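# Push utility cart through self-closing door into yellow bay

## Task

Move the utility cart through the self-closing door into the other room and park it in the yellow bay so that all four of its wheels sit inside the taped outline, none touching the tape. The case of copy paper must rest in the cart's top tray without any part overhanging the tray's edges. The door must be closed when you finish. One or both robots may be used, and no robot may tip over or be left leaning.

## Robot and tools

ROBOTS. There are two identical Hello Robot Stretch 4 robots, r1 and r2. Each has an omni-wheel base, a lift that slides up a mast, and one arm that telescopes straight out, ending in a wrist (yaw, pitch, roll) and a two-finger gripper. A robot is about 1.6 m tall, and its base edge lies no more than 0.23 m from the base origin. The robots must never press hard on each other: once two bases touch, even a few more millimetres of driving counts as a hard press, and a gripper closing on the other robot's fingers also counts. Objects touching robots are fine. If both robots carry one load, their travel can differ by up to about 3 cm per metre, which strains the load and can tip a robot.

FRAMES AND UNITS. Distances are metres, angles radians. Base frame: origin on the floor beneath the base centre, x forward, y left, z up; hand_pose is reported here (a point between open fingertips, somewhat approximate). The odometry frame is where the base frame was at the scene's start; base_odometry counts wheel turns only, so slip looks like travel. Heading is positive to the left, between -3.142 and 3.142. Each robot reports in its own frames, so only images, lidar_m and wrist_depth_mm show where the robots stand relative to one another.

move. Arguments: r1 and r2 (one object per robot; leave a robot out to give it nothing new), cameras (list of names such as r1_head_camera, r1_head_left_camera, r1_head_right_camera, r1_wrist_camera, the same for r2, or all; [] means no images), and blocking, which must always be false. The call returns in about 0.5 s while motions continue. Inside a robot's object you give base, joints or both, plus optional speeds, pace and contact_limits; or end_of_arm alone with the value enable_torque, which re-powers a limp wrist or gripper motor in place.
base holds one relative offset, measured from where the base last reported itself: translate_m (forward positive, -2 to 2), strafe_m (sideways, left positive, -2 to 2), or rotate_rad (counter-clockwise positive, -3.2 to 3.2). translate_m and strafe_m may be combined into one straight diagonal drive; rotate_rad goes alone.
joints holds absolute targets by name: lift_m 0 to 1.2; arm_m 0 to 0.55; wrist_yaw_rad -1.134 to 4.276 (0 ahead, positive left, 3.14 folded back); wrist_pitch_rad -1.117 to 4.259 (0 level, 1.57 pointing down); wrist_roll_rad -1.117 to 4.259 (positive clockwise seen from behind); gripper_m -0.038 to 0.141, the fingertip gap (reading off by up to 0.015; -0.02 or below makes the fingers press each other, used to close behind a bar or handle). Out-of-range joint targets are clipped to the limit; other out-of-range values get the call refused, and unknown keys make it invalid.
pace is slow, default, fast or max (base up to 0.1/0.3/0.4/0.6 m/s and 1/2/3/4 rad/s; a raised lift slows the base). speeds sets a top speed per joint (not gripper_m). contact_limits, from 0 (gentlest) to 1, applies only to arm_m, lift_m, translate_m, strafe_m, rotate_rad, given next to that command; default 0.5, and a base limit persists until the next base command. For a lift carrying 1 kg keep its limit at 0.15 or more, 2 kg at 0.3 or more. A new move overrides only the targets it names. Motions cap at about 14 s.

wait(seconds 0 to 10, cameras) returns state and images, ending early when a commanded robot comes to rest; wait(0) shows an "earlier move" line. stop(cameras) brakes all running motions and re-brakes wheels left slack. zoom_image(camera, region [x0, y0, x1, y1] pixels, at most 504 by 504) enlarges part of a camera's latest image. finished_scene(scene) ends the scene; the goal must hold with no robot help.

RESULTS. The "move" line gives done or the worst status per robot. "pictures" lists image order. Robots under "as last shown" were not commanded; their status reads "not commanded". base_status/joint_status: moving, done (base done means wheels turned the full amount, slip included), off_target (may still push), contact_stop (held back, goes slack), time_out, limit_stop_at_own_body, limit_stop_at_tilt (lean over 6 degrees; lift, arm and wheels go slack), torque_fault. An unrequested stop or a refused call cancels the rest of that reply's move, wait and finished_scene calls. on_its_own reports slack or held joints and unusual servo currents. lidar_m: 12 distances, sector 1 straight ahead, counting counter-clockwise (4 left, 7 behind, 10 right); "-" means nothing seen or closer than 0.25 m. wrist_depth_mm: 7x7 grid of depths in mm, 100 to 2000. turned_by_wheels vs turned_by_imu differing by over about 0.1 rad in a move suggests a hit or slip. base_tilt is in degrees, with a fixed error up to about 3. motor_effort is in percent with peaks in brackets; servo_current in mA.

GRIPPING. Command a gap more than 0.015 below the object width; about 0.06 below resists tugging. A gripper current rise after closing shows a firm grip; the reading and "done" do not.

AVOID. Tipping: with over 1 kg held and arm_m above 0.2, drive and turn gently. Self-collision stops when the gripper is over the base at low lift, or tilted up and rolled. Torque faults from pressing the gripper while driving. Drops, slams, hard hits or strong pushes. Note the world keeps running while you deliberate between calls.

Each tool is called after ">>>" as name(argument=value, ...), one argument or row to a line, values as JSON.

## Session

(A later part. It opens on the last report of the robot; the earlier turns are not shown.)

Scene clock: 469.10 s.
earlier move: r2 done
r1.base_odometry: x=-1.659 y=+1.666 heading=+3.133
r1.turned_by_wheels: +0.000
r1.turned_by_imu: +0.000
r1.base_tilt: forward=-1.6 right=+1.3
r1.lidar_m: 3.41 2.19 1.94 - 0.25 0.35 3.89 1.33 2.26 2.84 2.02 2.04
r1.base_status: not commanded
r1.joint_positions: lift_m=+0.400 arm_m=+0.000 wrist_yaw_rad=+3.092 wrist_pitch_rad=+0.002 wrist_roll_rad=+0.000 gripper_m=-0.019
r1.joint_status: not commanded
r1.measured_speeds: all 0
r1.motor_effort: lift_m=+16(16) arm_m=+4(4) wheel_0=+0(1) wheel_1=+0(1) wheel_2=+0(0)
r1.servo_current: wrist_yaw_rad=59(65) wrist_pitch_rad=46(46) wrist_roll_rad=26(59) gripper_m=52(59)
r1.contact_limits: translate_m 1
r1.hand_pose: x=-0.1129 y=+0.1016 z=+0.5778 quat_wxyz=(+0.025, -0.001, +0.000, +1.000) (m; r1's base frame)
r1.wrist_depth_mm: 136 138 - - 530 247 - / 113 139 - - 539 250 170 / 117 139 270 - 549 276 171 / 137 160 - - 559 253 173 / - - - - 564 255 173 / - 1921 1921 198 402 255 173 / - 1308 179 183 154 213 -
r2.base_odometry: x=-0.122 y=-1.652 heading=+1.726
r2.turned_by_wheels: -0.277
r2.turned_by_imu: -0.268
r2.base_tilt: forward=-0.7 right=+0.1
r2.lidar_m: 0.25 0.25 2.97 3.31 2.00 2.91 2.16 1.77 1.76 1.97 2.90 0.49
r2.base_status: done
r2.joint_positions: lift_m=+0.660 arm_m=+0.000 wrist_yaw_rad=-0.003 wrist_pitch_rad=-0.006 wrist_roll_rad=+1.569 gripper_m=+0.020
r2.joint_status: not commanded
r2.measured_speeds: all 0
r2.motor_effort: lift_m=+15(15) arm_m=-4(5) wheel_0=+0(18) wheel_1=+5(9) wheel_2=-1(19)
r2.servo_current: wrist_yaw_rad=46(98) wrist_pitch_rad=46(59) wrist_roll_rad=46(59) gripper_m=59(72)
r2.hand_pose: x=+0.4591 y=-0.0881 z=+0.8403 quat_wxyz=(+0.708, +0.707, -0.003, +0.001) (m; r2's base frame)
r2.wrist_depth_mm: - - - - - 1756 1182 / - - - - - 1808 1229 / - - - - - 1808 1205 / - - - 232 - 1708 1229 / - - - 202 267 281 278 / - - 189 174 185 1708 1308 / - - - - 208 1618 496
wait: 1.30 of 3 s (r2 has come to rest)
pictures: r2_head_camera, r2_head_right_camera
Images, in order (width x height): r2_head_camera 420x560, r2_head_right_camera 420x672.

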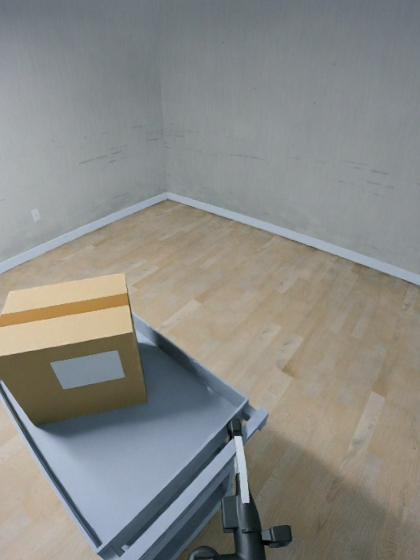

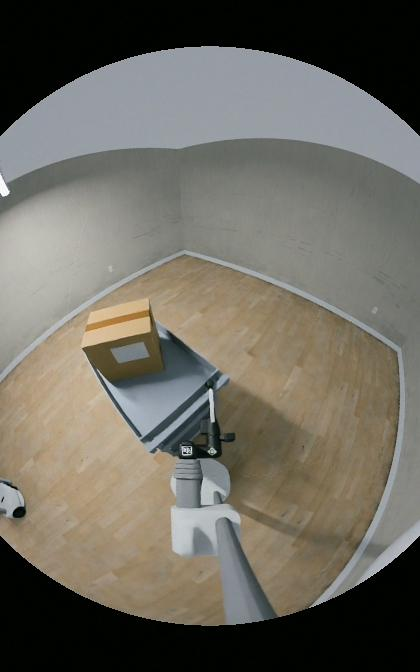

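>>> move(
  blocking=false,
  r2={"base":{"strafe_m":0.5},"pace":"slow"},
  cameras=[],
)

>>> wait(
  seconds=7,
  cameras=["r2_head_camera","r2_head_left_camera"],
)

>>> move(
  blocking=false,
  r2={"base":{"rotate_rad":-0.4},"pace":"slow"},
  cameras=[],
)

>>> wait(
  seconds=3,
  cameras=["r2_head_camera","r2_head_right_camera","r1_head_right_camera"],
)

Scene clock: 476.40 s.
move: r2 moving
r1: as last shown
r1.lidar_m: 3.40 2.18 1.97 - 0.25 0.36 3.90 1.30 2.26 2.80 1.99 2.04
r1.motor_effort: lift_m=+16(16) arm_m=+4(4) wheel_0=+0(1) wheel_1=+0(0) wheel_2=+0(0)
r1.servo_current: wrist_yaw_rad=65(65) wrist_pitch_rad=39(46) wrist_roll_rad=33(72) gripper_m=59(59)
r1.contact_limits: translate_m 1
r1.wrist_depth_mm: 136 138 - - 530 247 - / 113 139 - - 539 250 170 / 117 139 270 - 549 276 171 / 137 160 - - 564 253 173 / - - - - 569 254 172 / - 1921 1921 198 404 255 173 / - 1336 179 183 154 213 -
r2.base_odometry: x=-0.136 y=-1.654 heading=+1.726
r2.turned_by_wheels: +0.000
r2.turned_by_imu: +0.000
r2.base_tilt: forward=-0.6 right=+0.1
r2.lidar_m: 0.25 0.25 2.96 3.31 2.02 2.89 2.21 1.79 1.78 1.98 2.89 0.50
r2.base_status: strafe_m moving
r2.joint_positions: lift_m=+0.660 arm_m=+0.000 wrist_yaw_rad=-0.003 wrist_pitch_rad=-0.006 wrist_roll_rad=+1.569 gripper_m=+0.020
r2.joint_status: not commanded
r2.measured_speeds: translate_m=+0.000 strafe_m=+0.055 rotate_rad=+0.000 lift_m=+0.000 arm_m=+0.000 wrist_yaw_rad=-0.014 wrist_pitch_rad=+0.000 wrist_roll_rad=+0.000
r2.motor_effort: lift_m=+15(15) arm_m=-4(5) wheel_0=-15(15) wheel_1=+7(9) wheel_2=+0(2)
r2.servo_current: wrist_yaw_rad=46(52) wrist_pitch_rad=46(52) wrist_roll_rad=39(59) gripper_m=59(65)
r2.hand_pose: x=+0.4590 y=-0.0884 z=+0.8403 quat_wxyz=(+0.708, +0.707, -0.003, +0.001) (m; r2's base frame)
r2.wrist_depth_mm: - - - - - 1808 1205 / - - - - - 1808 1205 / - - - - - 1756 1255 / - - - 234 - 1756 1255 / - - - 202 268 281 279 / - - 183 172 185 1661 1255 / - - - - 211 1618 504
pictures: none
No camera images: "cameras" was empty.

Scene clock: 482.03 s.
earlier move: r2 done
r1.base_odometry: x=-1.659 y=+1.666 heading=+3.133
r1.turned_by_wheels: +0.000
r1.turned_by_imu: +0.000
r1.base_tilt: forward=-1.6 right=+1.2
r1.lidar_m: 2.20 2.19 1.96 - 0.25 0.36 3.89 1.30 2.23 2.81 1.62 1.55
r1.base_status: not commanded
r1.joint_positions: lift_m=+0.400 arm_m=+0.000 wrist_yaw_rad=+3.092 wrist_pitch_rad=+0.002 wrist_roll_rad=+0.000 gripper_m=-0.019
r1.joint_status: not commanded
r1.measured_speeds: all 0
r1.motor_effort: lift_m=+16(16) arm_m=+4(4) wheel_0=+0(1) wheel_1=+0(1) wheel_2=+0(0)
r1.servo_current: wrist_yaw_rad=59(72) wrist_pitch_rad=46(52) wrist_roll_rad=46(72) gripper_m=52(65)
r1.contact_limits: translate_m 1
r1.hand_pose: x=-0.1129 y=+0.1016 z=+0.5778 quat_wxyz=(+0.025, -0.001, +0.000, +1.000) (m; r1's base frame)
r1.wrist_depth_mm: 136 138 - - 530 247 - / 113 139 - - 544 251 170 / 117 139 271 - 554 276 171 / 137 160 - - 559 254 173 / - - - - 569 255 173 / - 1921 1863 198 404 255 173 / - 1336 179 184 154 214 -
r2.base_odometry: x=-0.616 y=-1.729 heading=+1.726
r2.turned_by_wheels: +0.000
r2.turned_by_imu: +0.000
r2.base_tilt: forward=-0.7 right=+0.0
r2.lidar_m: 0.39 0.41 2.59 2.93 1.58 2.63 2.63 2.16 2.14 2.41 3.21 0.45
r2.base_status: done
r2.joint_positions: lift_m=+0.660 arm_m=+0.000 wrist_yaw_rad=-0.009 wrist_pitch_rad=-0.006 wrist_roll_rad=+1.569 gripper_m=+0.020
r2.joint_status: not commanded
r2.measured_speeds: all 0
r2.motor_effort: lift_m=+15(15) arm_m=-4(5) wheel_0=-4(17) wheel_1=+4(9) wheel_2=+0(2)
r2.servo_current: wrist_yaw_rad=52(72) wrist_pitch_rad=46(52) wrist_roll_rad=52(59) gripper_m=65(72)
r2.hand_pose: x=+0.4585 y=-0.0900 z=+0.8403 quat_wxyz=(+0.708, +0.707, -0.005, -0.001) (m; r2's base frame)
r2.wrist_depth_mm: - - - - - 1808 1205 / - - - - - 1808 1205 / - - - 186 249 1537 1182 / - - - 225 242 251 - / - - 554 197 241 831 - / - - 190 182 184 820 - / - - 504 - - - -
wait: 5.63 of 7 s (r2 has come to rest)
pictures: r2_head_camera, r2_head_left_camera
Images, in order (width x height): r2_head_camera 420x560, r2_head_left_camera 420x672.

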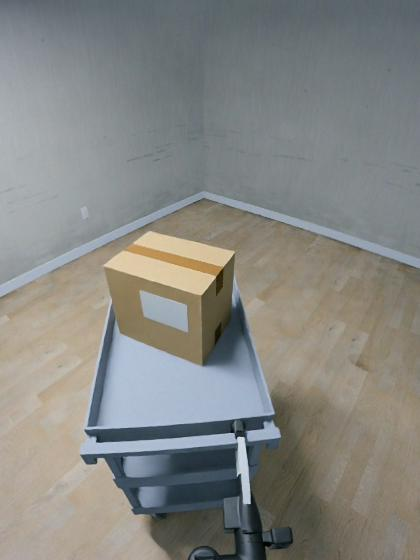

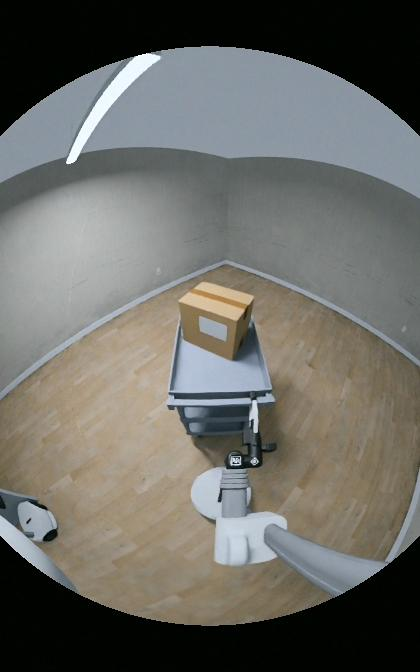

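Scene clock: 482.53 s.
move: r2 moving
r1: as last shown
r1.base_tilt: forward=-1.6 right=+1.3
r1.lidar_m: 2.20 2.15 1.96 - 0.25 0.35 3.87 1.32 2.23 2.83 1.63 1.56
r1.motor_effort: lift_m=+16(16) arm_m=+4(4) wheel_0=-1(1) wheel_1=+0(0) wheel_2=+0(0)
r1.servo_current: wrist_yaw_rad=52(52) wrist_pitch_rad=46(52) wrist_roll_rad=39(59) gripper_m=46(59)
r1.contact_limits: translate_m 1
r1.wrist_depth_mm: 136 138 - - 530 245 - / 113 139 - - 544 249 170 / 117 139 271 - 549 276 171 / 137 160 - - 559 253 172 / - - - - 569 254 173 / - 1983 1921 199 404 254 172 / - 1336 179 183 154 214 -
r2.base_odometry: x=-0.616 y=-1.729 heading=+1.602
r2.turned_by_wheels: -0.124
r2.turned_by_imu: -0.120
r2.base_tilt: forward=-0.7 right=+0.0
r2.lidar_m: 0.36 0.38 2.57 2.74 1.57 2.63 2.77 2.21 2.15 2.26 3.27 0.46
r2.base_status: rotate_rad moving
r2.joint_positions: lift_m=+0.660 arm_m=+0.000 wrist_yaw_rad=+0.008 wrist_pitch_rad=-0.006 wrist_roll_rad=+1.569 gripper_m=+0.020
r2.joint_status: not commanded
r2.measured_speeds: translate_m=+0.001 strafe_m=+0.001 rotate_rad=-0.493 lift_m=+0.000 arm_m=+0.000 wrist_yaw_rad=+0.031 wrist_pitch_rad=+0.000 wrist_roll_rad=+0.000
r2.motor_effort: lift_m=+15(15) arm_m=-4(5) wheel_0=+13(13) wheel_1=+8(9) wheel_2=+15(15)
r2.servo_current: wrist_yaw_rad=65(65) wrist_pitch_rad=39(52) wrist_roll_rad=46(52) gripper_m=65(65)
r2.hand_pose: x=+0.4601 y=-0.0850 z=+0.8403 quat_wxyz=(+0.708, +0.707, +0.001, +0.005) (m; r2's base frame)
r2.wrist_depth_mm: - - - - - 1808 1205 / - - - - - 1808 1205 / - - - 197 - 1808 1229 / - - - 194 252 257 254 / - - 615 191 247 831 - / - - 189 186 185 809 - / - - 473 - - - -
pictures: none
No camera images: "cameras" was empty.

Scene clock: 483.60 s.
earlier move: r2 done
r1.base_odometry: x=-1.659 y=+1.666 heading=+3.133
r1.turned_by_wheels: +0.000
r1.turned_by_imu: +0.000
r1.base_tilt: forward=-1.6 right=+1.3
r1.lidar_m: 3.41 2.18 1.95 - 0.25 0.38 3.89 1.32 2.24 2.84 1.62 1.55
r1.base_status: not commanded
r1.joint_positions: lift_m=+0.400 arm_m=+0.000 wrist_yaw_rad=+3.092 wrist_pitch_rad=+0.002 wrist_roll_rad=+0.000 gripper_m=-0.019
r1.joint_status: not commanded
r1.measured_speeds: all 0
r1.motor_effort: lift_m=+16(16) arm_m=+4(4) wheel_0=+0(1) wheel_1=+0(0) wheel_2=+0(0)
r1.servo_current: wrist_yaw_rad=46(59) wrist_pitch_rad=52(52) wrist_roll_rad=33(59) gripper_m=52(59)
r1.contact_limits: translate_m 1
r1.hand_pose: x=-0.1129 y=+0.1016 z=+0.5778 quat_wxyz=(+0.025, -0.001, +0.000, +1.000) (m; r1's base frame)
r1.wrist_depth_mm: 136 139 - - 530 246 - / 114 138 - - 544 250 170 / 117 139 270 - 549 276 171 / 137 159 - - 564 254 173 / - - - - 569 255 172 / - 1921 1921 198 404 254 172 / - 1336 179 183 154 213 -
r2.base_odometry: x=-0.616 y=-1.729 heading=+1.327
r2.turned_by_wheels: -0.275
r2.turned_by_imu: -0.267
r2.base_tilt: forward=-0.7 right=+0.1
r2.lidar_m: 0.28 0.25 2.59 2.60 1.71 1.59 2.61 2.43 2.15 2.14 2.55 3.21
r2.base_status: done
r2.joint_positions: lift_m=+0.660 arm_m=+0.000 wrist_yaw_rad=-0.005 wrist_pitch_rad=-0.006 wrist_roll_rad=+1.569 gripper_m=+0.020
r2.joint_status: not commanded
r2.measured_speeds: translate_m=+0.000 strafe_m=+0.000 rotate_rad=+0.000 lift_m=+0.000 arm_m=+0.000 wrist_yaw_rad=+0.002 wrist_pitch_rad=+0.000 wrist_roll_rad=+0.000
r2.motor_effort: lift_m=+15(15) arm_m=-5(5) wheel_0=+1(15) wheel_1=+4(9) wheel_2=-1(18)
r2.servo_current: wrist_yaw_rad=33(78) wrist_pitch_rad=52(52) wrist_roll_rad=33(65) gripper_m=59(65)
r2.hand_pose: x=+0.4589 y=-0.0887 z=+0.8403 quat_wxyz=(+0.708, +0.707, -0.004, +0.001) (m; r2's base frame)
r2.wrist_depth_mm: - - - - - 1756 1205 / - - - - - 1808 1229 / - - - - - 1808 1229 / - - - 220 - 1708 1229 / - - - 200 262 271 272 / - - 187 176 183 1661 1229 / - - - - - 615 -
wait: 1.07 of 3 s (r2 has come to rest)
pictures: r1_head_right_camera, r2_head_camera, r2_head_right_camera
Images, in order (width x height): r1_head_right_camera 420x672, r2_head_camera 420x560, r2_head_right_camera 420x672.

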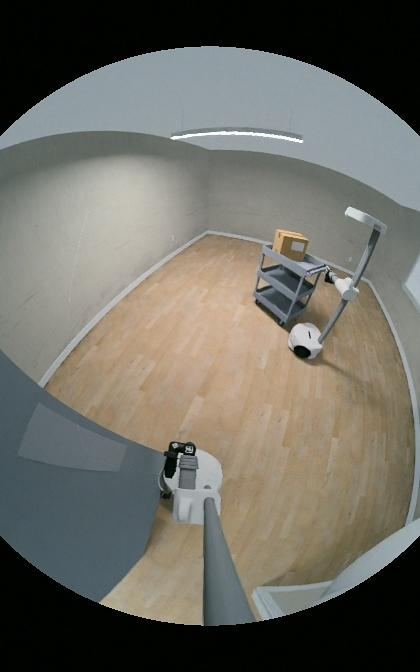

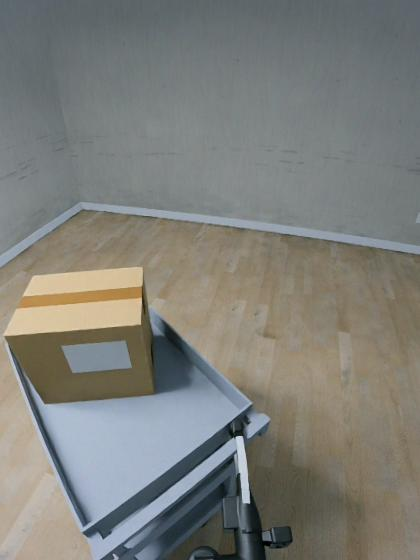

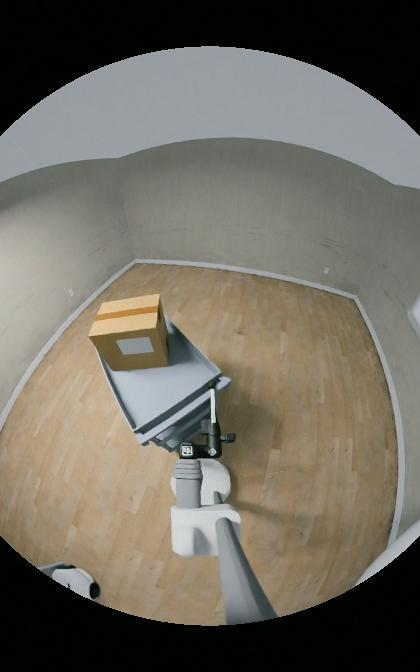

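>>> move(
  blocking=false,
  r2={"base":{"rotate_rad":-0.2},"pace":"slow"},
  cameras=[],
)

>>> wait(
  seconds=2,
  cameras=[],
)

>>> move(
  blocking=false,
  r2={"base":{"translate_m":-0.7},"pace":"slow"},
  cameras=[],
)

>>> wait(
  seconds=9,
  cameras=["r2_head_camera","r2_head_left_camera","r2_head_right_camera","r1_head_right_camera","r1_head_camera"],
)

Scene clock: 494.43 s.
move: r2 moving
r1: as last shown
r1.lidar_m: 3.39 2.17 1.97 - 0.25 0.35 3.91 1.30 2.26 2.83 1.63 1.57
r1.servo_current: wrist_yaw_rad=39(52) wrist_pitch_rad=39(52) wrist_roll_rad=39(72) gripper_m=52(52)
r1.contact_limits: translate_m 1
r1.wrist_depth_mm: 136 139 - - 535 246 - / 114 139 - - 539 250 170 / 117 139 271 - 549 274 171 / 137 160 - - 559 254 173 / - - - - 569 255 173 / - 1921 1921 198 404 255 172 / - 1308 179 184 154 214 -
r2.base_odometry: x=-0.616 y=-1.729 heading=+1.206
r2.turned_by_wheels: -0.121
r2.turned_by_imu: -0.116
r2.base_tilt: forward=-0.7 right=+0.1
r2.lidar_m: 0.29 0.25 0.25 2.60 2.93 1.56 2.62 2.60 2.15 2.13 2.37 3.20
r2.base_status: rotate_rad moving
r2.joint_positions: lift_m=+0.660 arm_m=+0.000 wrist_yaw_rad=+0.013 wrist_pitch_rad=-0.006 wrist_roll_rad=+1.569 gripper_m=+0.020
r2.joint_status: not commanded
r2.measured_speeds: translate_m=+0.000 strafe_m=+0.001 rotate_rad=-0.409 lift_m=+0.000 arm_m=+0.000 wrist_yaw_rad=+0.028 wrist_pitch_rad=+0.000 wrist_roll_rad=+0.000
r2.motor_effort: lift_m=+15(15) arm_m=-5(5) wheel_0=+15(15) wheel_1=+7(10) wheel_2=+13(15)
r2.servo_current: wrist_yaw_rad=78(78) wrist_pitch_rad=52(52) wrist_roll_rad=52(52) gripper_m=59(65)
r2.hand_pose: x=+0.4605 y=-0.0836 z=+0.8403 quat_wxyz=(+0.708, +0.707, +0.002, +0.007) (m; r2's base frame)
r2.wrist_depth_mm: - - - - - 1808 1229 / - - - - - 1863 1229 / - - - - - 1863 1229 / - - - 226 - 1863 1229 / - - - 215 266 271 268 / - - 193 183 186 1708 1229 / - - - - - 1708 525
pictures: none
No camera images: "cameras" was empty.

Scene clock: 495.53 s.
earlier move: r2 done
r1.base_odometry: x=-1.659 y=+1.666 heading=+3.133
r1.turned_by_wheels: +0.000
r1.turned_by_imu: +0.000
r1.base_tilt: forward=-1.5 right=+1.3
r1.lidar_m: 3.42 2.18 1.96 - 0.25 0.34 3.88 1.30 2.24 2.80 1.60 1.55
r1.base_status: not commanded
r1.joint_positions: lift_m=+0.400 arm_m=+0.000 wrist_yaw_rad=+3.092 wrist_pitch_rad=+0.002 wrist_roll_rad=+0.000 gripper_m=-0.019
r1.joint_status: not commanded
r1.measured_speeds: all 0
r1.motor_effort: lift_m=+16(16) arm_m=+4(4) wheel_0=+0(1) wheel_1=+0(0) wheel_2=+0(0)
r1.servo_current: wrist_yaw_rad=65(65) wrist_pitch_rad=39(52) wrist_roll_rad=52(72) gripper_m=59(59)
r1.contact_limits: translate_m 1
r1.hand_pose: x=-0.1129 y=+0.1016 z=+0.5778 quat_wxyz=(+0.025, -0.001, +0.000, +1.000) (m; r1's base frame)
r1.wrist_depth_mm: 136 138 - - 535 247 - / 113 139 - - 549 250 170 / 117 139 270 - 549 274 171 / 137 160 - - 564 254 172 / - - - - 564 254 173 / - 1863 1921 199 404 255 173 / - 1308 179 183 154 213 -
r2.base_odometry: x=-0.616 y=-1.729 heading=+1.127
r2.turned_by_wheels: -0.079
r2.turned_by_imu: -0.076
r2.base_tilt: forward=-0.7 right=+0.1
r2.lidar_m: 0.25 0.25 0.26 2.61 2.81 1.56 2.63 2.78 2.16 2.14 2.33 3.24
r2.base_status: done
r2.joint_positions: lift_m=+0.660 arm_m=+0.000 wrist_yaw_rad=-0.005 wrist_pitch_rad=-0.006 wrist_roll_rad=+1.569 gripper_m=+0.020
r2.joint_status: not commanded
r2.measured_speeds: all 0
r2.motor_effort: lift_m=+15(15) arm_m=-5(5) wheel_0=-1(15) wheel_1=+4(10) wheel_2=+1(15)
r2.servo_current: wrist_yaw_rad=59(78) wrist_pitch_rad=52(52) wrist_roll_rad=46(59) gripper_m=65(72)
r2.hand_pose: x=+0.4589 y=-0.0888 z=+0.8403 quat_wxyz=(+0.708, +0.707, -0.004, +0.001) (m; r2's base frame)
r2.wrist_depth_mm: - - - - - 1756 1229 / - - - - - 1808 1205 / - - - - - 1808 1229 / - - - 230 - 1863 1229 / - - - 202 264 271 266 / - - 188 169 184 1618 1255 / - - - - 208 1618 1229
wait: 1.10 of 2 s (r2 has come to rest)
pictures: none
No camera images: "cameras" was empty.

Scene clock: 496.03 s.
move: r2 moving
r1: as last shown
r1.base_tilt: forward=-1.6 right=+1.3
r1.lidar_m: 3.41 2.16 1.95 - 0.25 0.37 3.89 1.31 2.25 2.81 1.61 1.55
r1.servo_current: wrist_yaw_rad=65(65) wrist_pitch_rad=39(46) wrist_roll_rad=39(59) gripper_m=59(59)
r1.contact_limits: translate_m 1
r1.wrist_depth_mm: 136 138 - - 525 247 - / 114 139 - - 535 249 170 / 117 139 270 - 554 276 171 / 137 160 - - 564 253 173 / - - - - 564 255 173 / - 1863 1921 198 402 254 173 / - 1308 179 183 154 213 -
r2.base_odometry: x=-0.621 y=-1.740 heading=+1.127
r2.turned_by_wheels: +0.000
r2.turned_by_imu: +0.000
r2.base_tilt: forward=-0.7 right=+0.1
r2.lidar_m: 0.25 0.25 0.25 2.61 2.84 1.56 2.63 2.77 2.16 2.13 2.33 3.25
r2.base_status: translate_m moving
r2.joint_positions: lift_m=+0.660 arm_m=+0.000 wrist_yaw_rad=-0.003 wrist_pitch_rad=-0.006 wrist_roll_rad=+1.569 gripper_m=+0.020
r2.joint_status: not commanded
r2.measured_speeds: translate_m=-0.048 strafe_m=+0.000 rotate_rad=+0.001 lift_m=+0.000 arm_m=+0.000 wrist_yaw_rad=+0.000 wrist_pitch_rad=+0.000 wrist_roll_rad=+0.000
r2.motor_effort: lift_m=+15(15) arm_m=-4(5) wheel_0=-7(8) wheel_1=-6(7) wheel_2=+10(12)
r2.servo_current: wrist_yaw_rad=46(59) wrist_pitch_rad=46(52) wrist_roll_rad=46(52) gripper_m=59(65)
r2.hand_pose: x=+0.4591 y=-0.0883 z=+0.8403 quat_wxyz=(+0.708, +0.707, -0.003, +0.001) (m; r2's base frame)
r2.wrist_depth_mm: - - - - - 1808 1229 / - - - - - 1808 1229 / - - - - - 1808 1255 / - - - 230 - 1863 1255 / - - - 203 265 267 267 / - - 186 171 185 1618 1255 / - - - - 209 1618 1308
pictures: none
No camera images: "cameras" was empty.

Scene clock: 503.83 s.
earlier move: r2 done
r1.base_odometry: x=-1.659 y=+1.666 heading=+3.133
r1.turned_by_wheels: +0.000
r1.turned_by_imu: +0.000
r1.base_tilt: forward=-1.6 right=+1.3
r1.lidar_m: 3.39 2.18 1.96 - 0.25 0.36 3.88 1.31 2.25 2.83 1.00 1.35
r1.base_status: not commanded
r1.joint_positions: lift_m=+0.400 arm_m=+0.000 wrist_yaw_rad=+3.092 wrist_pitch_rad=+0.002 wrist_roll_rad=+0.000 gripper_m=-0.019
r1.joint_status: not commanded
r1.measured_speeds: all 0
r1.motor_effort: lift_m=+16(16) arm_m=+4(5) wheel_0=+0(1) wheel_1=+0(0) wheel_2=+0(0)
r1.servo_current: wrist_yaw_rad=59(91) wrist_pitch_rad=52(52) wrist_roll_rad=52(78) gripper_m=52(65)
r1.contact_limits: translate_m 1
r1.hand_pose: x=-0.1129 y=+0.1016 z=+0.5778 quat_wxyz=(+0.025, -0.001, +0.000, +1.000) (m; r1's base frame)
r1.wrist_depth_mm: 136 138 - - 530 246 - / 113 138 - - 539 250 170 / 117 139 271 - 559 276 171 / 137 160 - - 564 253 172 / - - - - 574 254 173 / - 1921 1863 198 404 255 173 / - 1336 179 184 154 214 -
r2.base_odometry: x=-0.916 y=-2.361 heading=+1.127
r2.turned_by_wheels: +0.000
r2.turned_by_imu: +0.000
r2.base_tilt: forward=-0.7 right=+0.1
r2.lidar_m: 0.37 0.37 2.71 2.69 1.01 1.02 1.93 2.06 2.11 2.06 2.25 0.50
r2.base_status: done
r2.joint_positions: lift_m=+0.660 arm_m=+0.000 wrist_yaw_rad=+0.000 wrist_pitch_rad=-0.006 wrist_roll_rad=+1.569 gripper_m=+0.020
r2.joint_status: not commanded
r2.measured_speeds: all 0
r2.motor_effort: lift_m=+15(15) arm_m=-4(5) wheel_0=-2(13) wheel_1=-4(9) wheel_2=+5(13)
r2.servo_current: wrist_yaw_rad=46(59) wrist_pitch_rad=52(52) wrist_roll_rad=46(65) gripper_m=65(65)
r2.hand_pose: x=+0.4593 y=-0.0875 z=+0.8403 quat_wxyz=(+0.708, +0.707, -0.002, +0.002) (m; r2's base frame)
r2.wrist_depth_mm: - - - - - 1756 1182 / - - - - - 1756 1229 / - - - - - 1863 1255 / - - - 191 249 253 252 / - - 640 200 243 820 - / - - 190 183 185 798 - / - - 459 - - - -
wait: 7.80 of 9 s (r2 has come to rest)
pictures: r1_head_camera, r1_head_right_camera, r2_head_camera, r2_head_left_camera, r2_head_right_camera
Images, in order (width x height): r1_head_camera 420x560, r1_head_right_camera 420x672, r2_head_camera 420x560, r2_head_left_camera 420x672, r2_head_right_camera 420x672.

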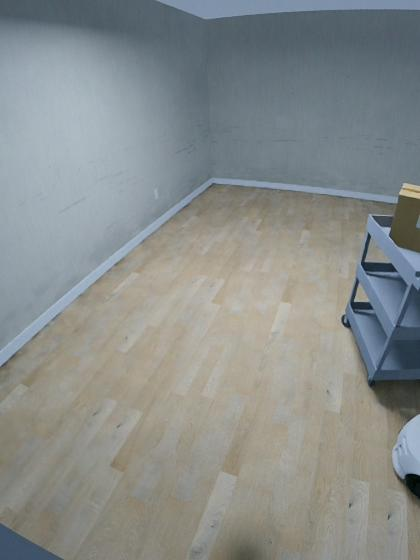

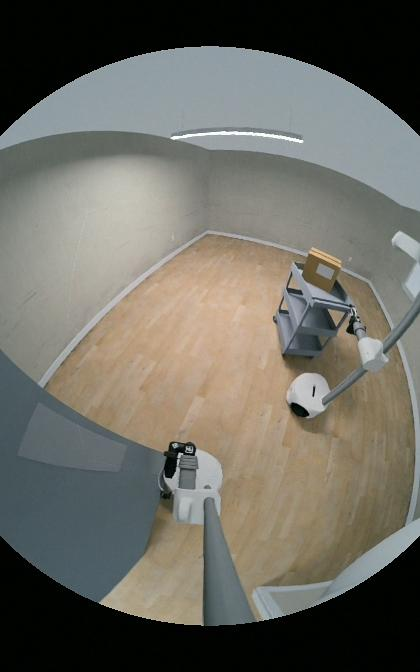

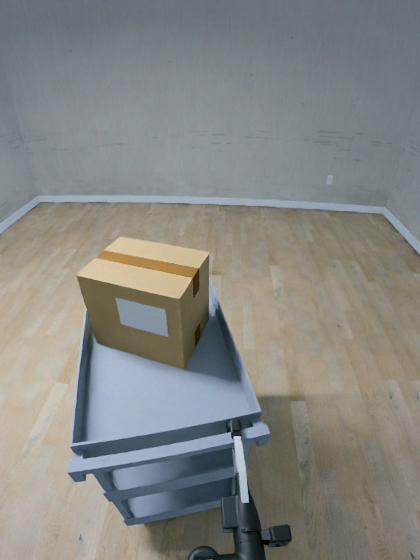

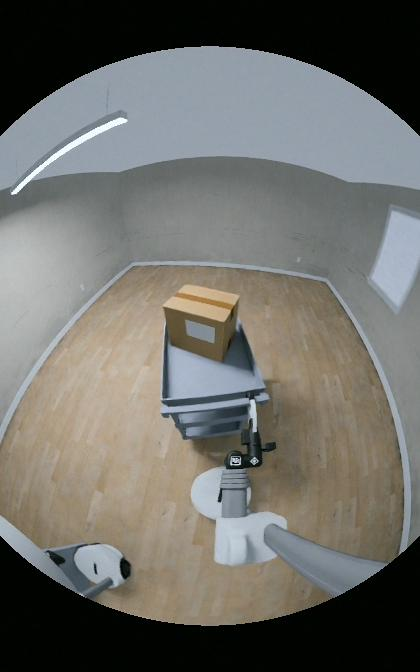

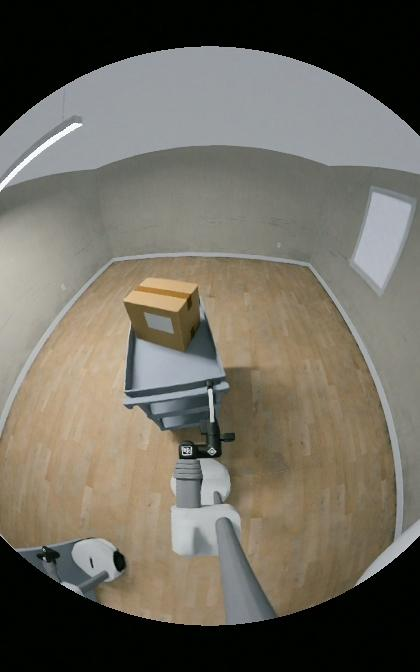

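>>> move(
  blocking=false,
  r2={"base":{"translate_m":-0.5},"pace":"slow","contact_limits":{"translate_m":0.3}},
  cameras=[],
)

>>> wait(
  seconds=7,
  cameras=["r2_head_left_camera","r2_head_right_camera","r1_head_right_camera","r2_head_camera"],
)

Scene clock: 511.23 s.
move: r2 moving
r1: as last shown
r1.lidar_m: 3.40 2.17 1.97 - 0.25 0.35 3.88 1.31 2.24 2.81 0.99 1.33
r1.motor_effort: lift_m=+16(16) arm_m=+4(4) wheel_0=+0(1) wheel_1=+0(0) wheel_2=+0(0)
r1.servo_current: wrist_yaw_rad=46(65) wrist_pitch_rad=33(46) wrist_roll_rad=59(59) gripper_m=52(59)
r1.contact_limits: translate_m 1
r1.wrist_depth_mm: 136 138 - - 535 246 - / 113 139 - - 544 251 170 / 117 139 270 - 554 276 171 / 137 159 - - 559 254 173 / - - - - 564 254 172 / - 1921 1921 198 407 256 172 / - 1336 179 183 154 213 -
r2.base_odometry: x=-0.922 y=-2.372 heading=+1.127
r2.turned_by_wheels: +0.000
r2.turned_by_imu: +0.001
r2.base_tilt: forward=-0.7 right=+0.1
r2.lidar_m: 0.38 0.39 2.73 2.69 0.99 0.98 1.89 2.05 2.08 2.05 2.20 0.51
r2.base_status: translate_m moving
r2.joint_positions: lift_m=+0.660 arm_m=+0.000 wrist_yaw_rad=+0.000 wrist_pitch_rad=-0.006 wrist_roll_rad=+1.569 gripper_m=+0.020
r2.joint_status: not commanded
r2.measured_speeds: translate_m=-0.049 strafe_m=+0.000 rotate_rad=-0.002 lift_m=+0.000 arm_m=+0.000 wrist_yaw_rad=+0.000 wrist_pitch_rad=+0.000 wrist_roll_rad=+0.000
r2.motor_effort: lift_m=+15(15) arm_m=-4(5) wheel_0=-6(7) wheel_1=-6(7) wheel_2=+12(12)
r2.servo_current: wrist_yaw_rad=46(59) wrist_pitch_rad=52(52) wrist_roll_rad=39(52) gripper_m=65(65)
r2.contact_limits: translate_m 0.3
r2.hand_pose: x=+0.4594 y=-0.0873 z=+0.8403 quat_wxyz=(+0.708, +0.707, -0.002, +0.002) (m; r2's base frame)
r2.wrist_depth_mm: - - - - - 1756 1205 / - - - - - 1756 1205 / - - - - - 1863 1229 / - - - 190 250 252 251 / - - 627 200 245 809 - / - - 189 183 185 809 - / - - 466 - - - -
pictures: none
No camera images: "cameras" was empty.

Scene clock: 517.00 s.
earlier move: r2 done
r1.base_odometry: x=-1.659 y=+1.666 heading=+3.133
r1.turned_by_wheels: +0.000
r1.turned_by_imu: +0.000
r1.base_tilt: forward=-1.6 right=+1.2
r1.lidar_m: 3.41 2.18 1.94 - 0.25 0.33 3.89 1.32 2.25 0.67 0.72 1.05
r1.base_status: not commanded
r1.joint_positions: lift_m=+0.400 arm_m=+0.000 wrist_yaw_rad=+3.092 wrist_pitch_rad=+0.002 wrist_roll_rad=+0.000 gripper_m=-0.019
r1.joint_status: not commanded
r1.measured_speeds: all 0
r1.motor_effort: lift_m=+16(16) arm_m=+4(4) wheel_0=+0(1) wheel_1=+0(1) wheel_2=+0(0)
r1.servo_current: wrist_yaw_rad=39(72) wrist_pitch_rad=33(52) wrist_roll_rad=46(65) gripper_m=59(59)
r1.contact_limits: translate_m 1
r1.hand_pose: x=-0.1129 y=+0.1016 z=+0.5778 quat_wxyz=(+0.025, -0.001, +0.000, +1.000) (m; r1's base frame)
r1.wrist_depth_mm: 136 138 - - 525 246 - / 113 139 - - 535 249 170 / 117 139 270 - 554 276 172 / 137 160 - - 559 254 173 / - - - - 569 254 173 / - 1983 1983 198 402 255 172 / - 1308 179 184 154 214 -
r2.base_odometry: x=-1.131 y=-2.812 heading=+1.127
r2.turned_by_wheels: +0.000
r2.turned_by_imu: +0.001
r2.base_tilt: forward=-0.7 right=+0.1
r2.lidar_m: 0.41 0.52 2.78 0.81 0.71 1.43 1.40 1.54 2.05 2.00 2.19 0.46
r2.base_status: done
r2.joint_positions: lift_m=+0.660 arm_m=+0.000 wrist_yaw_rad=+0.001 wrist_pitch_rad=-0.006 wrist_roll_rad=+1.569 gripper_m=+0.020
r2.joint_status: not commanded
r2.measured_speeds: all 0
r2.motor_effort: lift_m=+15(15) arm_m=-5(5) wheel_0=-2(10) wheel_1=-3(8) wheel_2=+6(14)
r2.servo_current: wrist_yaw_rad=46(65) wrist_pitch_rad=46(52) wrist_roll_rad=52(65) gripper_m=59(65)
r2.contact_limits: translate_m 0.3
r2.hand_pose: x=+0.4594 y=-0.0872 z=+0.8403 quat_wxyz=(+0.708, +0.707, -0.002, +0.003) (m; r2's base frame)
r2.wrist_depth_mm: - - - - - 1808 1205 / - - - - - 1576 1229 / - - 585 224 220 220 - / - - 500 160 163 224 - / - - 496 211 236 - - / - - 189 182 186 - - / - - - - - - -
wait: 5.77 of 7 s (r2 has come to rest)
pictures: r1_head_right_camera, r2_head_camera, r2_head_left_camera, r2_head_right_camera
Images, in order (width x height): r1_head_right_camera 420x672, r2_head_camera 420x560, r2_head_left_camera 420x672, r2_head_right_camera 420x672.

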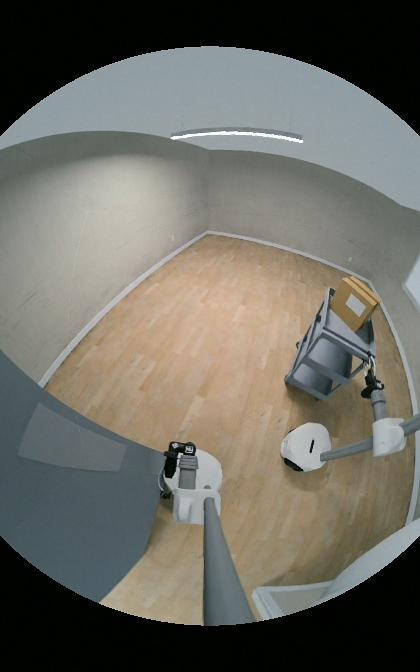

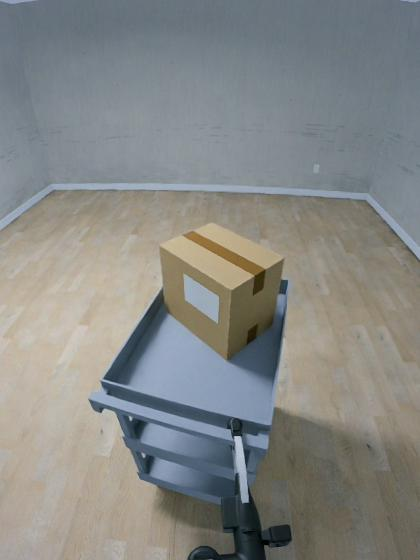

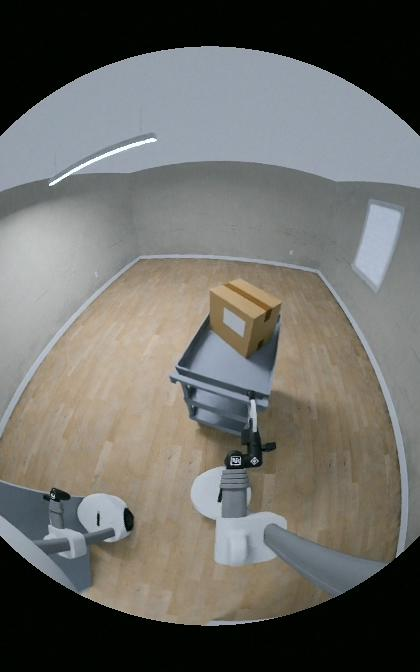

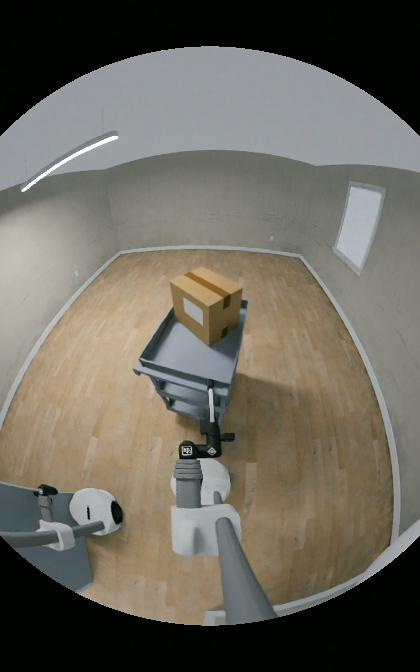

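>>> move(
  blocking=false,
  r2={"base":{"translate_m":-0.25,"strafe_m":0.17},"pace":"slow","contact_limits":{"translate_m":0.3}},
  cameras=[],
)

>>> wait(
  seconds=7,
  cameras=["r2_head_left_camera","r2_head_right_camera","r1_head_right_camera","r2_head_camera"],
)

>>> zoom_image(
  camera="r2_head_right_camera",
  region=[80, 440, 340, 640],
)

Scene clock: 526.33 s.
move: r2 moving
r1: as last shown
r1.base_tilt: forward=-1.6 right=+1.3
r1.lidar_m: 3.42 2.16 1.95 - 0.25 0.35 3.89 1.27 2.27 0.68 0.71 1.08
r1.motor_effort: lift_m=+16(16) arm_m=+4(4) wheel_0=+0(0) wheel_1=+0(0) wheel_2=+0(0)
r1.servo_current: wrist_yaw_rad=46(59) wrist_pitch_rad=46(46) wrist_roll_rad=46(65) gripper_m=52(59)
r1.contact_limits: translate_m 1
r1.wrist_depth_mm: 136 138 - - 530 247 - / 113 139 - - 544 248 169 / 117 139 270 - 544 276 171 / 137 160 - - 559 255 173 / - - - - 569 256 173 / - 1863 1921 198 404 255 172 / - 1308 179 183 154 214 -
r2.base_odometry: x=-1.143 y=-2.820 heading=+1.127
r2.turned_by_wheels: +0.000
r2.turned_by_imu: +0.001
r2.base_tilt: forward=-0.7 right=+0.1
r2.lidar_m: 0.43 0.52 2.79 0.73 0.67 1.44 1.41 1.53 2.01 2.01 2.19 0.47
r2.base_status: translate_m moving; strafe_m moving
r2.joint_positions: lift_m=+0.660 arm_m=+0.000 wrist_yaw_rad=+0.001 wrist_pitch_rad=-0.006 wrist_roll_rad=+1.569 gripper_m=+0.020
r2.joint_status: not commanded
r2.measured_speeds: translate_m=-0.047 strafe_m=+0.030 rotate_rad=-0.002 lift_m=+0.000 arm_m=+0.000 wrist_yaw_rad=+0.000 wrist_pitch_rad=+0.000 wrist_roll_rad=+0.000
r2.motor_effort: lift_m=+15(15) arm_m=-5(5) wheel_0=-7(10) wheel_1=+5(5) wheel_2=+11(13)
r2.servo_current: wrist_yaw_rad=52(52) wrist_pitch_rad=46(52) wrist_roll_rad=59(59) gripper_m=59(65)
r2.contact_limits: translate_m 0.3
r2.hand_pose: x=+0.4594 y=-0.0872 z=+0.8403 quat_wxyz=(+0.708, +0.707, -0.002, +0.003) (m; r2's base frame)
r2.wrist_depth_mm: - - - - - 1756 1229 / - - - - - 1661 1229 / - - 585 219 220 236 220 / - - 500 160 163 226 - / - - 500 210 236 - - / - - 188 183 186 - - / - - - - - - -
pictures: none
No camera images: "cameras" was empty.

Scene clock: 530.03 s.
earlier move: r2 done
r1.base_odometry: x=-1.659 y=+1.666 heading=+3.133
r1.turned_by_wheels: +0.000
r1.turned_by_imu: +0.000
r1.base_tilt: forward=-1.6 right=+1.3
r1.lidar_m: 3.38 2.18 1.95 - 0.25 0.32 3.88 1.31 0.54 0.46 0.62 0.98
r1.base_status: not commanded
r1.joint_positions: lift_m=+0.400 arm_m=+0.000 wrist_yaw_rad=+3.092 wrist_pitch_rad=+0.002 wrist_roll_rad=+0.000 gripper_m=-0.019
r1.joint_status: not commanded
r1.measured_speeds: all 0
r1.motor_effort: lift_m=+16(16) arm_m=+4(4) wheel_0=+0(1) wheel_1=+0(0) wheel_2=+0(0)
r1.servo_current: wrist_yaw_rad=46(78) wrist_pitch_rad=39(52) wrist_roll_rad=46(65) gripper_m=46(65)
r1.contact_limits: translate_m 1
r1.hand_pose: x=-0.1129 y=+0.1016 z=+0.5778 quat_wxyz=(+0.025, -0.001, +0.000, +1.000) (m; r1's base frame)
r1.wrist_depth_mm: 137 138 - - 530 246 - / 113 139 - - 539 250 170 / 117 139 270 - 554 276 171 / 137 160 - - 559 254 172 / - - - - 564 255 172 / - 1921 1921 199 404 254 173 / - 1336 179 183 154 213 -
r2.base_odometry: x=-1.392 y=-2.965 heading=+1.127
r2.turned_by_wheels: -0.001
r2.turned_by_imu: -0.001
r2.base_tilt: forward=-0.7 right=+0.1
r2.lidar_m: 0.46 3.35 2.65 0.47 0.46 1.18 1.16 1.25 1.89 2.13 2.33 0.40
r2.base_status: done
r2.joint_positions: lift_m=+0.660 arm_m=+0.000 wrist_yaw_rad=-0.003 wrist_pitch_rad=-0.006 wrist_roll_rad=+1.569 gripper_m=+0.020
r2.joint_status: not commanded
r2.measured_speeds: all 0
r2.motor_effort: lift_m=+15(15) arm_m=-5(5) wheel_0=-8(15) wheel_1=+3(6) wheel_2=+3(13)
r2.servo_current: wrist_yaw_rad=52(59) wrist_pitch_rad=46(52) wrist_roll_rad=46(59) gripper_m=59(72)
r2.contact_limits: translate_m 0.3
r2.hand_pose: x=+0.4591 y=-0.0883 z=+0.8403 quat_wxyz=(+0.708, +0.707, -0.003, +0.001) (m; r2's base frame)
r2.wrist_depth_mm: - 442 436 214 211 741 - / - 430 424 180 177 180 - / - - 500 159 158 169 169 / - - - 137 138 - - / - - - 127 127 - - / - - 184 177 186 1863 - / - - - - - 496 525
wait: 3.70 of 7 s (r2 has come to rest)
pictures: r1_head_right_camera, r2_head_camera, r2_head_left_camera, r2_head_right_camera
Images, in order (width x height): r1_head_right_camera 420x672, r2_head_camera 420x560, r2_head_left_camera 420x672, r2_head_right_camera 420x672.

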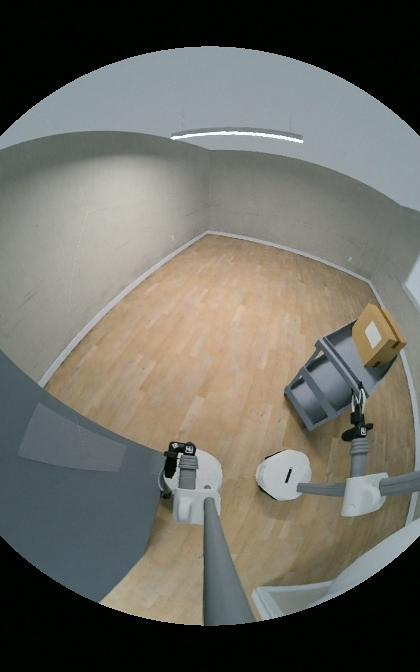

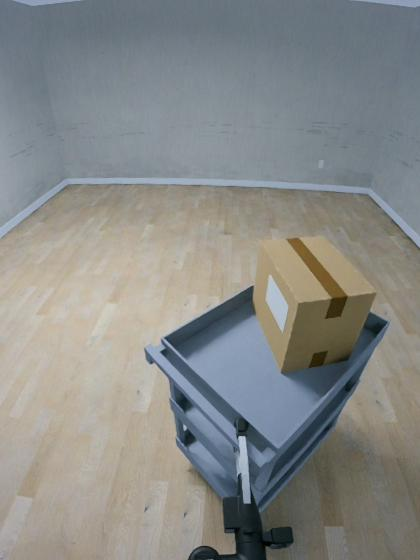

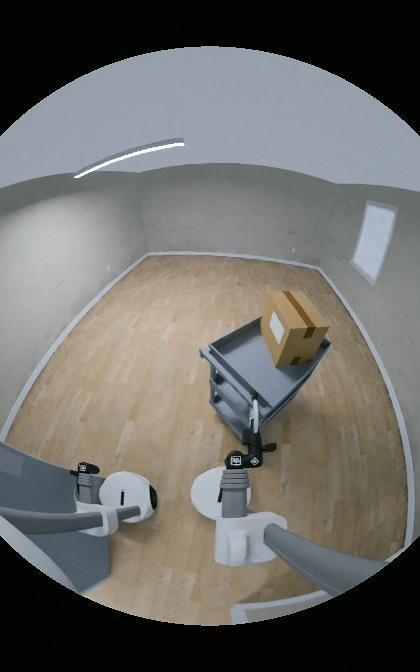

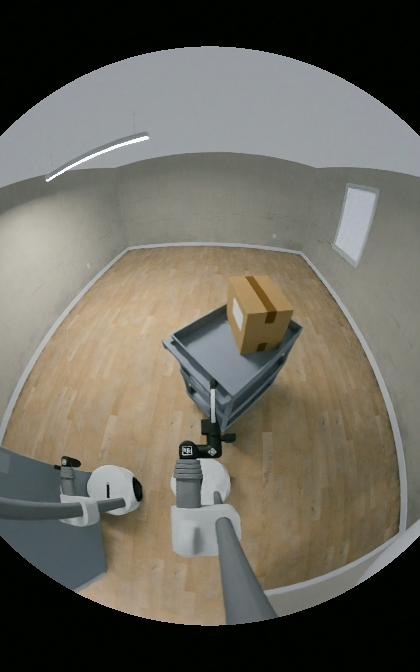

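Scaled by 1.938 from the camera's 420x672 image, which has a finer 600x960 frame.

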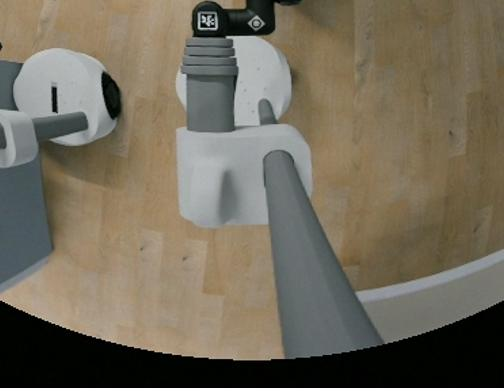

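>>> move(
  blocking=false,
  r2={"base":{"translate_m":-0.45,"strafe_m":0.03},"pace":"slow","contact_limits":{"translate_m":0.3}},
  cameras=[],
)

>>> wait(
  seconds=7,
  cameras=["r2_head_left_camera","r2_head_right_camera","r2_head_camera"],
)

>>> zoom_image(
  camera="r2_head_right_camera",
  region=[80, 440, 340, 640],
)

Scene clock: 538.70 s.
move: r2 moving
r1: as last shown
r1.lidar_m: 3.41 2.19 1.96 - 0.25 0.36 3.90 1.29 0.51 0.45 0.78 0.99
r1.servo_current: wrist_yaw_rad=46(59) wrist_pitch_rad=39(46) wrist_roll_rad=46(65) gripper_m=52(59)
r1.contact_limits: translate_m 1
r1.wrist_depth_mm: 136 138 - - 530 246 - / 114 139 - - 539 250 169 / 117 139 271 - 549 277 171 / 137 160 - - 564 253 172 / - - - - 564 254 173 / - 1863 1921 199 404 254 173 / - 1336 179 183 154 213 -
r2.base_odometry: x=-1.398 y=-2.976 heading=+1.126
r2.turned_by_wheels: -0.001
r2.turned_by_imu: +0.000
r2.base_tilt: forward=-0.7 right=+0.1
r2.lidar_m: 0.47 3.36 2.66 0.48 0.48 1.17 1.15 1.21 1.82 2.14 2.31 0.39
r2.base_status: translate_m moving; strafe_m moving
r2.joint_positions: lift_m=+0.660 arm_m=+0.000 wrist_yaw_rad=-0.003 wrist_pitch_rad=-0.006 wrist_roll_rad=+1.569 gripper_m=+0.020
r2.joint_status: not commanded
r2.measured_speeds: translate_m=-0.049 strafe_m=+0.003 rotate_rad=+0.001 lift_m=+0.000 arm_m=+0.000 wrist_yaw_rad=+0.000 wrist_pitch_rad=+0.000 wrist_roll_rad=+0.000
r2.motor_effort: lift_m=+15(15) arm_m=-5(5) wheel_0=-11(12) wheel_1=-8(9) wheel_2=+9(10)
r2.servo_current: wrist_yaw_rad=52(52) wrist_pitch_rad=46(52) wrist_roll_rad=39(52) gripper_m=52(65)
r2.contact_limits: translate_m 0.3
r2.hand_pose: x=+0.4591 y=-0.0883 z=+0.8403 quat_wxyz=(+0.708, +0.707, -0.003, +0.001) (m; r2's base frame)
r2.wrist_depth_mm: - 439 436 216 213 741 - / - 430 424 181 179 732 - / - - 554 161 159 171 169 / - - - 138 140 - - / - - - 128 127 - - / - - 185 169 184 1808 - / - - - - - 492 525
pictures: none
No camera images: "cameras" was empty.

Scene clock: 544.00 s.
earlier move: r2 done
r1.base_odometry: x=-1.659 y=+1.666 heading=+3.133
r1.turned_by_wheels: +0.000
r1.turned_by_imu: +0.000
r1.base_tilt: forward=-1.6 right=+1.3
r1.lidar_m: 3.41 2.18 1.96 - 0.25 0.36 3.90 0.52 0.49 0.63 0.62 4.87
r1.base_status: not commanded
r1.joint_positions: lift_m=+0.400 arm_m=+0.000 wrist_yaw_rad=+3.092 wrist_pitch_rad=+0.002 wrist_roll_rad=+0.000 gripper_m=-0.019
r1.joint_status: not commanded
r1.measured_speeds: all 0
r1.motor_effort: lift_m=+16(16) arm_m=+4(4) wheel_0=+0(1) wheel_1=+0(0) wheel_2=+0(0)
r1.servo_current: wrist_yaw_rad=46(78) wrist_pitch_rad=39(52) wrist_roll_rad=33(65) gripper_m=52(59)
r1.contact_limits: translate_m 1
r1.hand_pose: x=-0.1129 y=+0.1016 z=+0.5778 quat_wxyz=(+0.025, -0.001, +0.000, +1.000) (m; r1's base frame)
r1.wrist_depth_mm: 136 138 - - 530 248 - / 113 139 - - 539 250 169 / 117 139 270 - 549 274 172 / 137 160 - - 559 254 172 / - - - - 574 254 173 / - 1983 1921 198 404 254 173 / - 1336 179 183 154 214 -
r2.base_odometry: x=-1.612 y=-3.358 heading=+1.126
r2.turned_by_wheels: +0.000
r2.turned_by_imu: +0.000
r2.base_tilt: forward=-0.7 right=+0.1
r2.lidar_m: 0.48 3.35 0.47 0.56 0.85 3.70 0.74 0.74 1.14 2.12 2.28 0.42
r2.base_status: done
r2.joint_positions: lift_m=+0.660 arm_m=+0.000 wrist_yaw_rad=-0.003 wrist_pitch_rad=-0.006 wrist_roll_rad=+1.569 gripper_m=+0.020
r2.joint_status: not commanded
r2.measured_speeds: all 0
r2.motor_effort: lift_m=+15(15) arm_m=-5(5) wheel_0=-5(12) wheel_1=-6(9) wheel_2=+5(12)
r2.servo_current: wrist_yaw_rad=46(59) wrist_pitch_rad=46(52) wrist_roll_rad=39(59) gripper_m=59(65)
r2.contact_limits: translate_m 0.3
r2.hand_pose: x=+0.4591 y=-0.0883 z=+0.8403 quat_wxyz=(+0.708, +0.707, -0.003, +0.001) (m; r2's base frame)
r2.wrist_depth_mm: - 415 413 199 196 741 - / - 415 410 173 170 169 - / - - 580 156 154 164 163 / - - - 142 138 - - / - - - 124 123 - - / - - 178 145 172 1708 539 / - - - - - 1464 1118
wait: 5.30 of 7 s (r2 has come to rest)
pictures: r2_head_camera, r2_head_left_camera, r2_head_right_camera
Images, in order (width x height): r2_head_camera 420x560, r2_head_left_camera 420x672, r2_head_right_camera 420x672.

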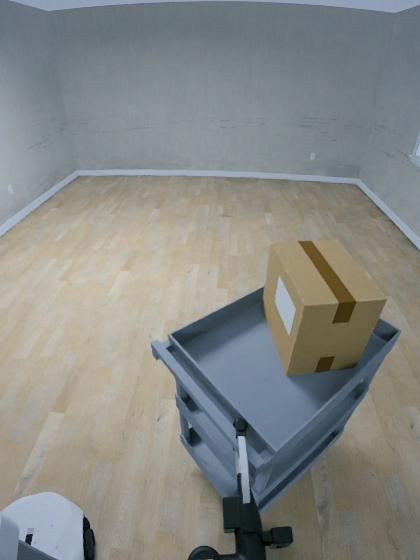

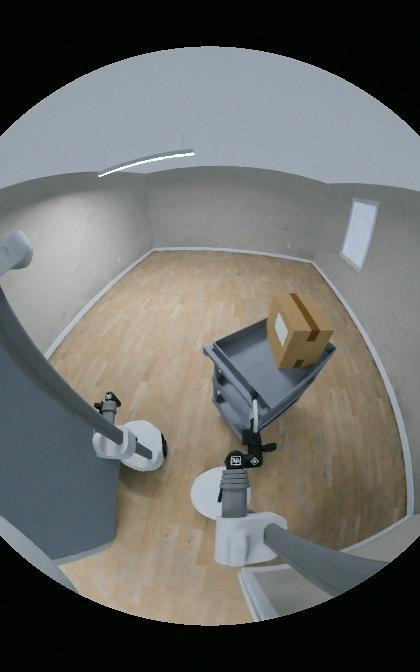

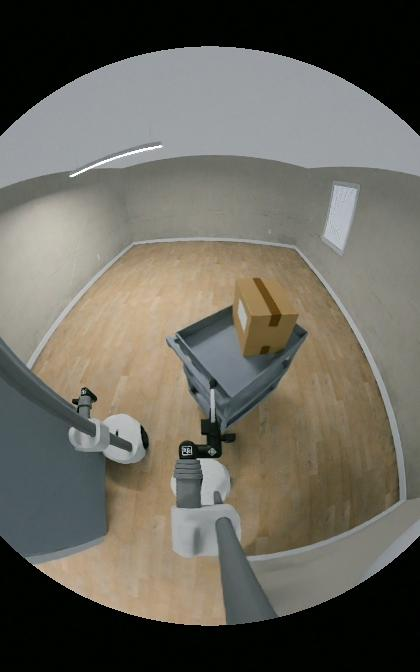

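Scaled by 1.938 from the camera's 420x672 image, which has a finer 600x960 frame.

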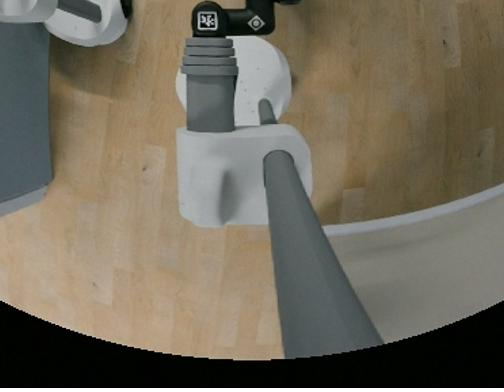

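>>> move(
  blocking=false,
  r2={"base":{"translate_m":0.12,"strafe_m":-0.42},"pace":"slow","contact_limits":{"translate_m":0.3}},
  cameras=[],
)

>>> wait(
  seconds=7,
  cameras=["r2_head_right_camera","r2_head_camera"],
)

Scene clock: 556.97 s.
move: r2 moving
r1: as last shown
r1.lidar_m: 3.40 2.16 1.97 - 0.25 0.36 3.88 0.53 0.49 0.64 0.63 4.86
r1.servo_current: wrist_yaw_rad=59(59) wrist_pitch_rad=33(46) wrist_roll_rad=46(59) gripper_m=52(59)
r1.contact_limits: translate_m 1
r1.wrist_depth_mm: 136 138 - - 530 247 - / 113 139 - - 544 250 170 / 117 139 271 - 549 276 171 / 137 160 - - 559 255 172 / - - - - 564 255 172 / - - 1921 199 404 254 172 / - 1308 179 183 154 214 -
r2.base_odometry: x=-1.600 y=-3.361 heading=+1.126
r2.turned_by_wheels: +0.000
r2.turned_by_imu: +0.000
r2.base_tilt: forward=-0.7 right=+0.0
r2.lidar_m: 0.45 3.40 0.47 0.55 0.83 3.72 0.77 0.75 1.15 2.11 2.30 0.43
r2.base_status: translate_m moving; strafe_m moving
r2.joint_positions: lift_m=+0.660 arm_m=+0.000 wrist_yaw_rad=-0.003 wrist_pitch_rad=-0.006 wrist_roll_rad=+1.569 gripper_m=+0.020
r2.joint_status: not commanded
r2.measured_speeds: translate_m=+0.013 strafe_m=-0.048 rotate_rad=+0.001 lift_m=+0.000 arm_m=+0.000 wrist_yaw_rad=+0.002 wrist_pitch_rad=+0.000 wrist_roll_rad=+0.000
r2.motor_effort: lift_m=+15(15) arm_m=-5(5) wheel_0=+7(11) wheel_1=-7(9) wheel_2=-8(8)
r2.servo_current: wrist_yaw_rad=39(52) wrist_pitch_rad=46(46) wrist_roll_rad=46(59) gripper_m=65(65)
r2.contact_limits: translate_m 0.3
r2.hand_pose: x=+0.4591 y=-0.0882 z=+0.8403 quat_wxyz=(+0.708, +0.707, -0.003, +0.001) (m; r2's base frame)
r2.wrist_depth_mm: - 407 407 196 193 732 - / - 410 407 171 169 - - / - - 585 153 151 159 159 / - - - 160 138 168 - / - - - 124 123 1921 - / - - 169 132 121 1661 535 / - - - - - 1464 1118
pictures: none
No camera images: "cameras" was empty.

Scene clock: 562.10 s.
earlier move: r2 done
r1.base_odometry: x=-1.659 y=+1.666 heading=+3.133
r1.turned_by_wheels: +0.000
r1.turned_by_imu: +0.000
r1.base_tilt: forward=-1.6 right=+1.2
r1.lidar_m: 3.40 2.15 1.98 - 0.25 0.38 3.89 1.29 0.86 0.85 0.95 4.86
r1.base_status: not commanded
r1.joint_positions: lift_m=+0.400 arm_m=+0.000 wrist_yaw_rad=+3.092 wrist_pitch_rad=+0.002 wrist_roll_rad=+0.000 gripper_m=-0.019
r1.joint_status: not commanded
r1.measured_speeds: all 0
r1.motor_effort: lift_m=+16(16) arm_m=+4(4) wheel_0=+0(1) wheel_1=+0(0) wheel_2=+0(0)
r1.servo_current: wrist_yaw_rad=33(65) wrist_pitch_rad=46(52) wrist_roll_rad=52(65) gripper_m=46(59)
r1.contact_limits: translate_m 1
r1.hand_pose: x=-0.1129 y=+0.1016 z=+0.5778 quat_wxyz=(+0.025, -0.001, +0.000, +1.000) (m; r1's base frame)
r1.wrist_depth_mm: 136 138 - - 530 246 - / 113 139 - - 535 251 169 / 117 139 270 - 549 274 171 / 137 160 - - 564 254 172 / - - - - 569 255 173 / - 1983 1921 198 404 255 173 / - 1308 179 184 154 213 -
r2.base_odometry: x=-1.181 y=-3.431 heading=+1.126
r2.turned_by_wheels: +0.000
r2.turned_by_imu: +0.001
r2.base_tilt: forward=-0.7 right=+0.1
r2.lidar_m: 0.43 0.47 0.91 0.85 1.27 0.88 0.84 0.94 1.42 1.71 1.86 0.42
r2.base_status: done
r2.joint_positions: lift_m=+0.660 arm_m=+0.000 wrist_yaw_rad=+0.001 wrist_pitch_rad=-0.006 wrist_roll_rad=+1.569 gripper_m=+0.020
r2.joint_status: not commanded
r2.measured_speeds: all 0
r2.motor_effort: lift_m=+15(15) arm_m=-4(5) wheel_0=+4(16) wheel_1=-5(9) wheel_2=-8(11)
r2.servo_current: wrist_yaw_rad=46(59) wrist_pitch_rad=52(59) wrist_roll_rad=46(59) gripper_m=59(65)
r2.contact_limits: translate_m 0.3
r2.hand_pose: x=+0.4594 y=-0.0871 z=+0.8403 quat_wxyz=(+0.708, +0.707, -0.002, +0.003) (m; r2's base frame)
r2.wrist_depth_mm: - - - - - 1756 1205 / - - - 306 - 1464 1160 / - - 549 152 213 214 212 / - - 477 218 224 854 - / - - 517 216 236 - - / - - 189 181 187 - - / - - - - - - -
wait: 5.13 of 7 s (r2 has come to rest)
pictures: r2_head_camera, r2_head_right_camera
Images, in order (width x height): r2_head_camera 420x560, r2_head_right_camera 420x672.

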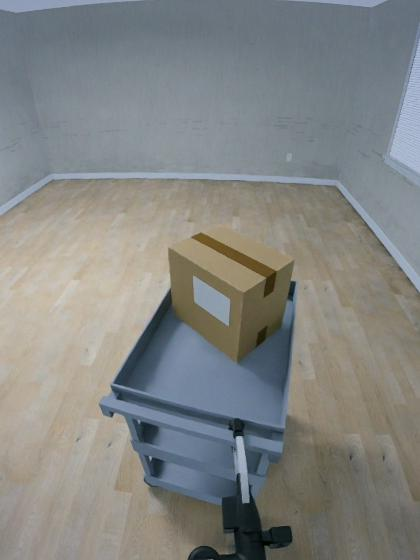

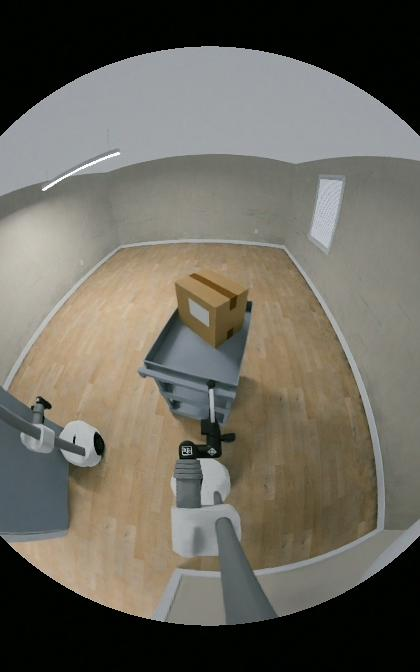

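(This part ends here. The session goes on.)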